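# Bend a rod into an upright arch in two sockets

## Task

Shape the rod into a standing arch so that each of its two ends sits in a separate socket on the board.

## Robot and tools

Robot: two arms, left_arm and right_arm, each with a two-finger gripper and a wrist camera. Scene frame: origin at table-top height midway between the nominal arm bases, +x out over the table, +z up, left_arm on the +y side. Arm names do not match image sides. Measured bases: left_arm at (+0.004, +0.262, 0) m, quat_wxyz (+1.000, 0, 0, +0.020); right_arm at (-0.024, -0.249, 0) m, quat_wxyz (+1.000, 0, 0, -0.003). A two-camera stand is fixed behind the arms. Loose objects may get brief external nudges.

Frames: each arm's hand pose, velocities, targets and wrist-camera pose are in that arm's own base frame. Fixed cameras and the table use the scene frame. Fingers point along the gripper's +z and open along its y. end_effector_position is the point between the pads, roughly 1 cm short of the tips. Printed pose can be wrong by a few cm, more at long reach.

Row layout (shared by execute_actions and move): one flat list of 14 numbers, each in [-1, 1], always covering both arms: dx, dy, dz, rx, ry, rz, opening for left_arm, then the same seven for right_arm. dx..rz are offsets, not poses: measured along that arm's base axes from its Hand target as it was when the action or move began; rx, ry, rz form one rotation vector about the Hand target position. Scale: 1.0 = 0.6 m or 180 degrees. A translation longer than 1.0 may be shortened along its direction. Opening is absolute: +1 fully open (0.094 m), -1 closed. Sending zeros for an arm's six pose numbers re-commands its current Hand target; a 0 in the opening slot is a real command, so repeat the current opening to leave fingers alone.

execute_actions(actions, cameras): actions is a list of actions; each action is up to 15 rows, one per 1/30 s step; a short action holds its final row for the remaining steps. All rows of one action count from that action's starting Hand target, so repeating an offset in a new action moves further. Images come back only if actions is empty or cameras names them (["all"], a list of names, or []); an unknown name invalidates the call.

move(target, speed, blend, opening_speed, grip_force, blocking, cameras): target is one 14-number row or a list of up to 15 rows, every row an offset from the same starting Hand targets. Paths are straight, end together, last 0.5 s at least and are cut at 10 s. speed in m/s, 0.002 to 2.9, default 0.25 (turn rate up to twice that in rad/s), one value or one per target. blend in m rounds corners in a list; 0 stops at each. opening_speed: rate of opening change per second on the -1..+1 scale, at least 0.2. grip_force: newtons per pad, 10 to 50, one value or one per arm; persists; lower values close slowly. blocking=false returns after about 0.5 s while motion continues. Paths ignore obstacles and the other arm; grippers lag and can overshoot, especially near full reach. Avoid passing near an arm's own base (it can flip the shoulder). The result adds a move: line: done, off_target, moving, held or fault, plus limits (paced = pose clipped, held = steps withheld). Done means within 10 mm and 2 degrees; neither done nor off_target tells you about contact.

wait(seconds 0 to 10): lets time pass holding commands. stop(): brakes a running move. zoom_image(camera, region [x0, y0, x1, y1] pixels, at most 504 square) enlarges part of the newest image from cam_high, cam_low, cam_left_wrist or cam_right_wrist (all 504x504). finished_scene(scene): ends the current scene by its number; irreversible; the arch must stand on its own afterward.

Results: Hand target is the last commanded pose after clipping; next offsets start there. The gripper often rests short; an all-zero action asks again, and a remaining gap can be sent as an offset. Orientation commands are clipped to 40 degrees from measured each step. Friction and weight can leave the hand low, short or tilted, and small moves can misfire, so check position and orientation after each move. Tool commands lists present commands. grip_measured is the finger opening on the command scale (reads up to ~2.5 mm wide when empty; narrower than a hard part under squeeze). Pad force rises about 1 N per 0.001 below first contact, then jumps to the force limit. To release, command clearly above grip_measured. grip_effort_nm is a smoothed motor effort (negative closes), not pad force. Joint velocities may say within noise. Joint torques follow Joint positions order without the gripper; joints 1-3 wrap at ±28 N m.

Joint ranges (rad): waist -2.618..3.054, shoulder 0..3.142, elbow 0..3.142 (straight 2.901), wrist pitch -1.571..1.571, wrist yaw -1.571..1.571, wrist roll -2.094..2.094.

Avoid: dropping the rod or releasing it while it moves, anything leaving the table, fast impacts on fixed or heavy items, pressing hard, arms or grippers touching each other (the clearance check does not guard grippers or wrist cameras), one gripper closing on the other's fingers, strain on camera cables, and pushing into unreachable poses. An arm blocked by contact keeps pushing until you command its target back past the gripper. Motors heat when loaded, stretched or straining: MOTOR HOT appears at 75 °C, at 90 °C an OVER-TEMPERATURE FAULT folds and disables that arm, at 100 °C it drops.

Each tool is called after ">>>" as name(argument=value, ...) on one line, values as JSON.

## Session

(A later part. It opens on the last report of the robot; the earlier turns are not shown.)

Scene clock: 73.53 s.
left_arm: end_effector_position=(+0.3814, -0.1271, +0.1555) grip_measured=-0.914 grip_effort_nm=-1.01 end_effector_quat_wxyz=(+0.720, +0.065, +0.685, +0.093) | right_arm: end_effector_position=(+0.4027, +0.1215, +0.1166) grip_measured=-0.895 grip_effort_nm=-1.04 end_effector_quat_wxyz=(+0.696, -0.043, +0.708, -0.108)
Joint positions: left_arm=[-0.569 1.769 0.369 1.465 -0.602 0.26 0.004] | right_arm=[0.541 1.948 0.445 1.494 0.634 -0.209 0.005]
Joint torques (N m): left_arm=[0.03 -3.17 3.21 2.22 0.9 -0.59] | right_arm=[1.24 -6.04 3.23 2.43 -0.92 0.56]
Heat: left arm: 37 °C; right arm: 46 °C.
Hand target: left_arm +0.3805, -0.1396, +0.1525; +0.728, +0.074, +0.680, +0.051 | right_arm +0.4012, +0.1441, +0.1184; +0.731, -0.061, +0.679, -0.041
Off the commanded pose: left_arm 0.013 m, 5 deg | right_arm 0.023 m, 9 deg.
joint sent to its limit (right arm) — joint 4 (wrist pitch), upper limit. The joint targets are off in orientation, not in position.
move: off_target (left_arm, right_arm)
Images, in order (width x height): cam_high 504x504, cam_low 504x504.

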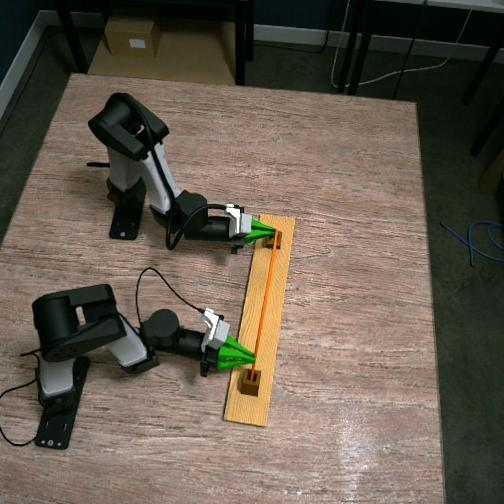

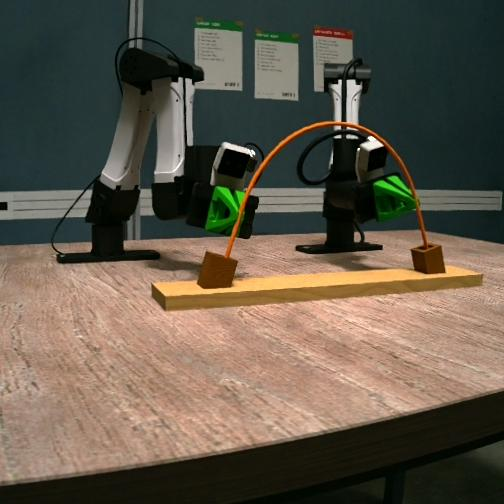

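>>> move(target=[0.0,0.02,0.004,0,0,0,-1,0.0,-0.035,-0.004,0,0,0,-1], speed=0.05, cameras=["cam_high","cam_low"])

>>> zoom_image(camera="cam_high", region=[210, 200, 320, 400])

>>> zoom_image(camera="cam_low", region=[170, 100, 470, 300])

Scene clock: 76.37 s.
left_arm: end_effector_position=(+0.3841, -0.1249, +0.1557) grip_measured=-0.914 grip_effort_nm=-1.01 end_effector_quat_wxyz=(+0.722, +0.079, +0.682, +0.081) | right_arm: end_effector_position=(+0.4072, +0.1184, +0.1137) grip_measured=-0.895 grip_effort_nm=-1.04 end_effector_quat_wxyz=(+0.696, -0.068, +0.710, -0.081)
Joint positions: left_arm=[-0.533 1.763 0.36 1.468 -0.529 0.26 0.004] | right_arm=[0.481 1.942 0.426 1.496 0.501 -0.202 0.005]
Joint torques (N m): left_arm=[0.7 -4.81 2.11 2.18 0.58 -0.62] | right_arm=[0.05 -7.5 1.44 2.47 -0.38 0.58]
Heat: left arm: 37 °C; right arm: 47 °C.
Hand target: left_arm +0.3805, -0.1275, +0.1549; +0.728, +0.074, +0.680, +0.051 | right_arm +0.4013, +0.1232, +0.1161; +0.731, -0.061, +0.679, -0.041
Off the commanded pose: left_arm 0.005 m, 4 deg | right_arm 0.008 m, 7 deg.
joint sent to its limit (right arm) — joint 4 (wrist pitch), upper limit. The joint targets are off in orientation, not in position.
move: off_target (left_arm, right_arm)
Images, in order (width x height): cam_high 504x504, cam_low 504x504.

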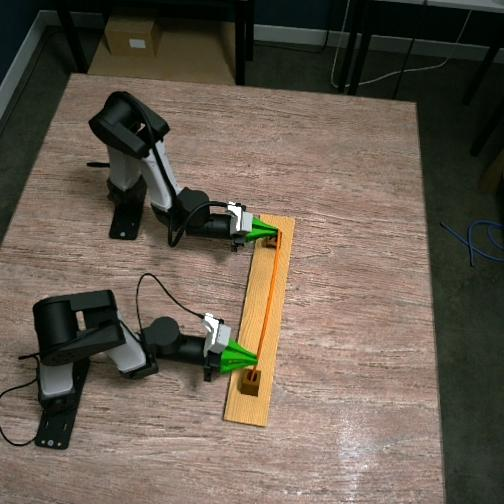

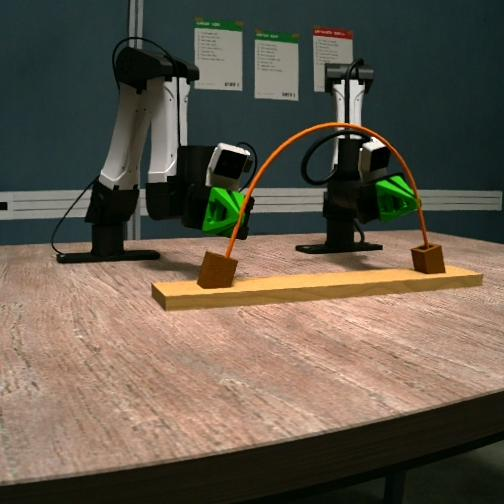

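Scaled by 2.520 from the camera's 504x504 image, which has a finer 720x720 frame.

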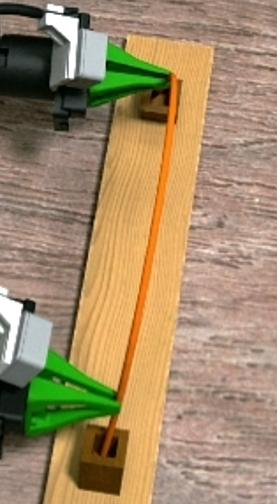

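Scaled by 1.680 from the camera's 504x504 image, which has a finer 720x720 frame.

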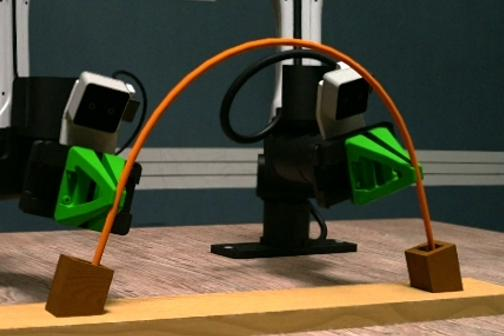

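>>> move(target=[[-0.012,0.003,0.0,0,0,0,-1,-0.018,-0.006,0,0,0.0,0,-1]], speed=0.05, cameras=["cam_high","cam_low"])

>>> zoom_image(camera="cam_high", region=[210, 200, 320, 400])

Scene clock: 79.30 s.
left_arm: end_effector_position=(+0.3787, -0.1234, +0.1563) grip_measured=-0.914 grip_effort_nm=-1.01 end_effector_quat_wxyz=(+0.722, +0.083, +0.682, +0.078) | right_arm: end_effector_position=(+0.3981, +0.1164, +0.1145) grip_measured=-0.895 grip_effort_nm=-1.04 end_effector_quat_wxyz=(+0.695, -0.073, +0.712, -0.074)
Joint positions: left_arm=[-0.533 1.741 0.335 1.47 -0.519 0.26 0.004] | right_arm=[0.481 1.908 0.385 1.496 0.485 -0.196 0.005]
Joint torques (N m): left_arm=[-0.02 -4.36 1.78 2.25 0.4 -0.62] | right_arm=[0.62 -7.16 1.03 2.48 -0.17 0.59]
Heat: left arm: 36 °C; right arm: 48 °C.
Hand target: left_arm +0.3734, -0.1257, +0.1549; +0.728, +0.074, +0.680, +0.051 | right_arm +0.3904, +0.1195, +0.1160; +0.731, -0.061, +0.679, -0.041
Off the commanded pose: left_arm 0.006 m, 3 deg | right_arm 0.008 m, 7 deg.
joint sent to its limit (right arm) — joint 4 (wrist pitch), upper limit. The joint targets are off in orientation, not in position.
move: off_target (left_arm, right_arm)
Images, in order (width x height): cam_high 504x504, cam_low 504x504.

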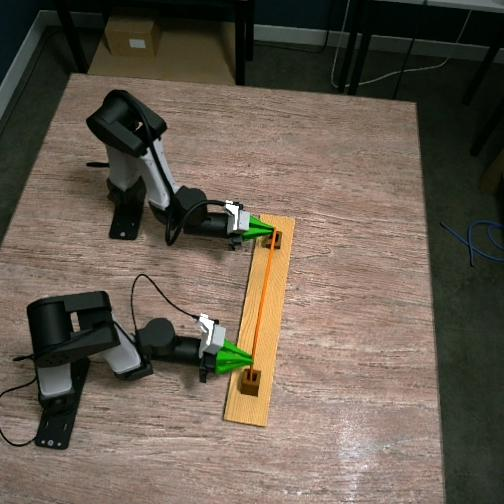

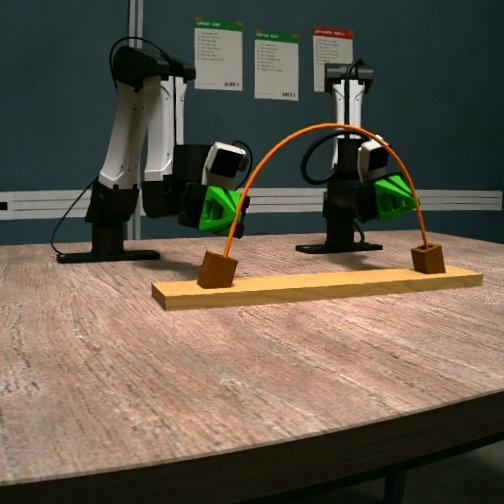

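Scaled by 2.520 from the camera's 504x504 image, which has a finer 720x720 frame.

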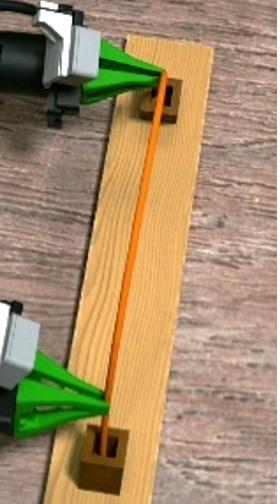

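>>> move(target=[0.004,0,0.0,0,0,0,-0.6,0.006,-0.002,0,0,0.0,0,-0.6], speed=0.03, opening_speed=0.2, cameras=["cam_high","cam_low"])

>>> zoom_image(camera="cam_high", region=[210, 200, 320, 400])

>>> zoom_image(camera="cam_low", region=[170, 100, 470, 300])

Scene clock: 83.17 s.
left_arm: end_effector_position=(+0.3765, -0.1225, +0.1513) grip_measured=-0.601 grip_effort_nm=0.10 end_effector_quat_wxyz=(+0.718, +0.079, +0.688, +0.070) | right_arm: end_effector_position=(+0.3972, +0.1123, +0.1123) grip_measured=-0.602 grip_effort_nm=0.11 end_effector_quat_wxyz=(+0.693, -0.057, +0.716, -0.065)
Joint positions: left_arm=[-0.533 1.741 0.323 1.464 -0.516 0.234 0.019] | right_arm=[0.475 1.908 0.377 1.496 0.488 -0.156 0.019]
Joint torques (N m): left_arm=[0.46 -3.79 3.48 2.32 0.43 -0.32] | right_arm=[0.4 -6.31 2.66 2.48 -0.27 0.18]
Heat: left arm: 36 °C; right arm: 49 °C.
Hand target: left_arm +0.3757, -0.1257, +0.1549; +0.728, +0.074, +0.680, +0.051 | right_arm +0.3941, +0.1184, +0.1161; +0.731, -0.061, +0.679, -0.041
Off the commanded pose: left_arm 0.005 m, 3 deg | right_arm 0.008 m, 7 deg.
joint sent to its limit (right arm) — joint 4 (wrist pitch), upper limit. The joint targets are off in orientation, not in position.
move: off_target (left_arm, right_arm)
Images, in order (width x height): cam_high 504x504, cam_low 504x504.

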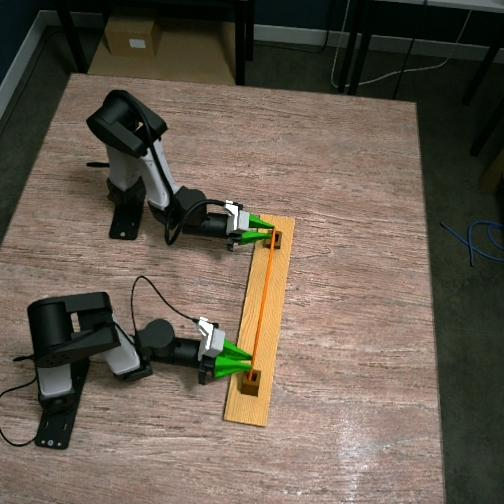

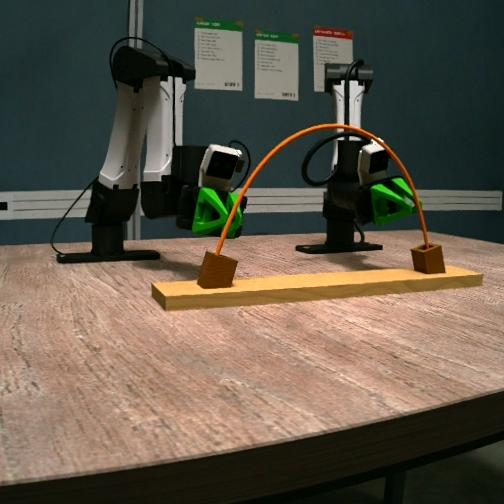

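Scaled by 2.520 from the camera's 504x504 image, which has a finer 720x720 frame.

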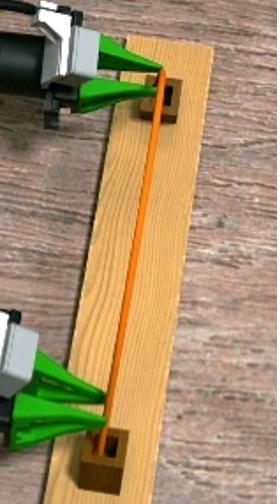

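Scaled by 1.680 from the camera's 504x504 image, which has a finer 720x720 frame.

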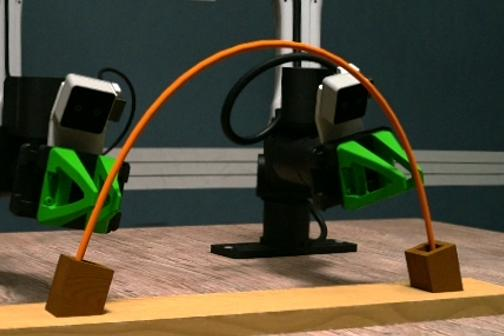

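>>> move(target=[[0,0.004,0,0,0,0,-0.1,0.0,-0.006,0,0,0.0,0,-0.1],[-0.12,0.004,0,0,0,0,-0.1,-0.12,-0.006,0.02,0,0.0,0,-0.1]], speed=0.06, opening_speed=0.3, cameras=["cam_high","cam_low"])

>>> zoom_image(camera="cam_high", region=[210, 200, 320, 400])

>>> zoom_image(camera="cam_low", region=[170, 100, 470, 300])

Scene clock: 88.63 s.
left_arm: end_effector_position=(+0.3061, -0.1230, +0.1268) grip_measured=-0.101 grip_effort_nm=0.10 end_effector_quat_wxyz=(+0.691, +0.108, +0.711, +0.076) | right_arm: end_effector_position=(+0.3252, +0.1152, +0.1113) grip_measured=-0.102 grip_effort_nm=0.12 end_effector_quat_wxyz=(+0.680, -0.081, +0.727, -0.057)
Joint positions: left_arm=[-0.719 1.602 0.088 1.47 -0.677 0.232 0.042] | right_arm=[0.629 1.708 0.128 1.496 0.599 -0.148 0.042]
Joint torques (N m): left_arm=[-0.29 -4.96 3.03 2.93 0.09 -0.16] | right_arm=[0.79 -7.45 2.52 2.45 0.18 0.15]
Heat: left arm: 36 °C; right arm: 50 °C.
Hand target: left_arm +0.3037, -0.1233, +0.1548; +0.728, +0.074, +0.680, +0.051 | right_arm +0.3221, +0.1148, +0.1281; +0.731, -0.061, +0.679, -0.041
Off the commanded pose: left_arm 0.028 m, 7 deg | right_arm 0.017 m, 9 deg.
joint sent to its limit (right arm) — joint 4 (wrist pitch), upper limit. The joint targets are off in orientation, not in position.
move: off_target (left_arm, right_arm)
Images, in order (width x height): cam_high 504x504, cam_low 504x504.

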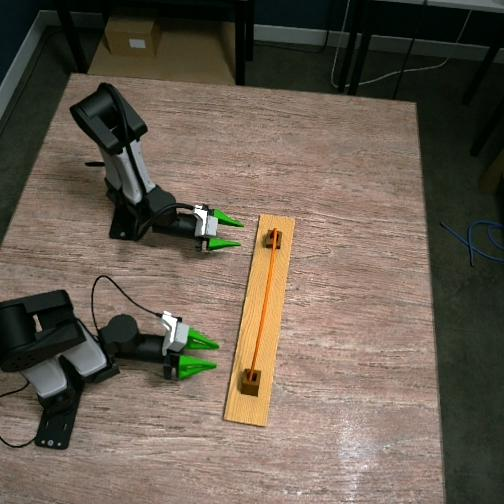

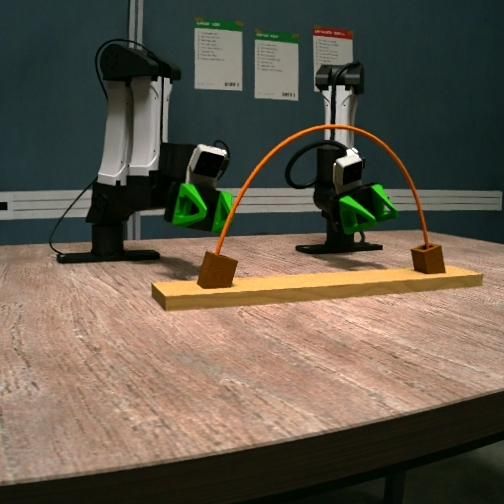

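Scaled by 2.520 from the camera's 504x504 image, which has a finer 720x720 frame.

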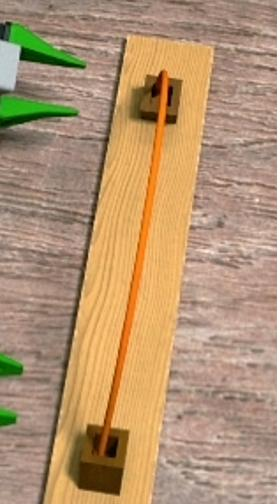

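Scaled by 1.680 from the camera's 504x504 image, which has a finer 720x720 frame.

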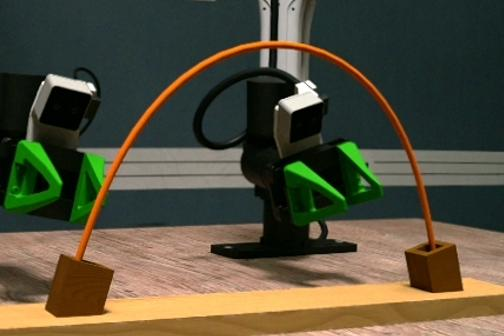

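Upright, free. Finish.

>>> finished_scene(scene=2)

The scene is finished: the task was done.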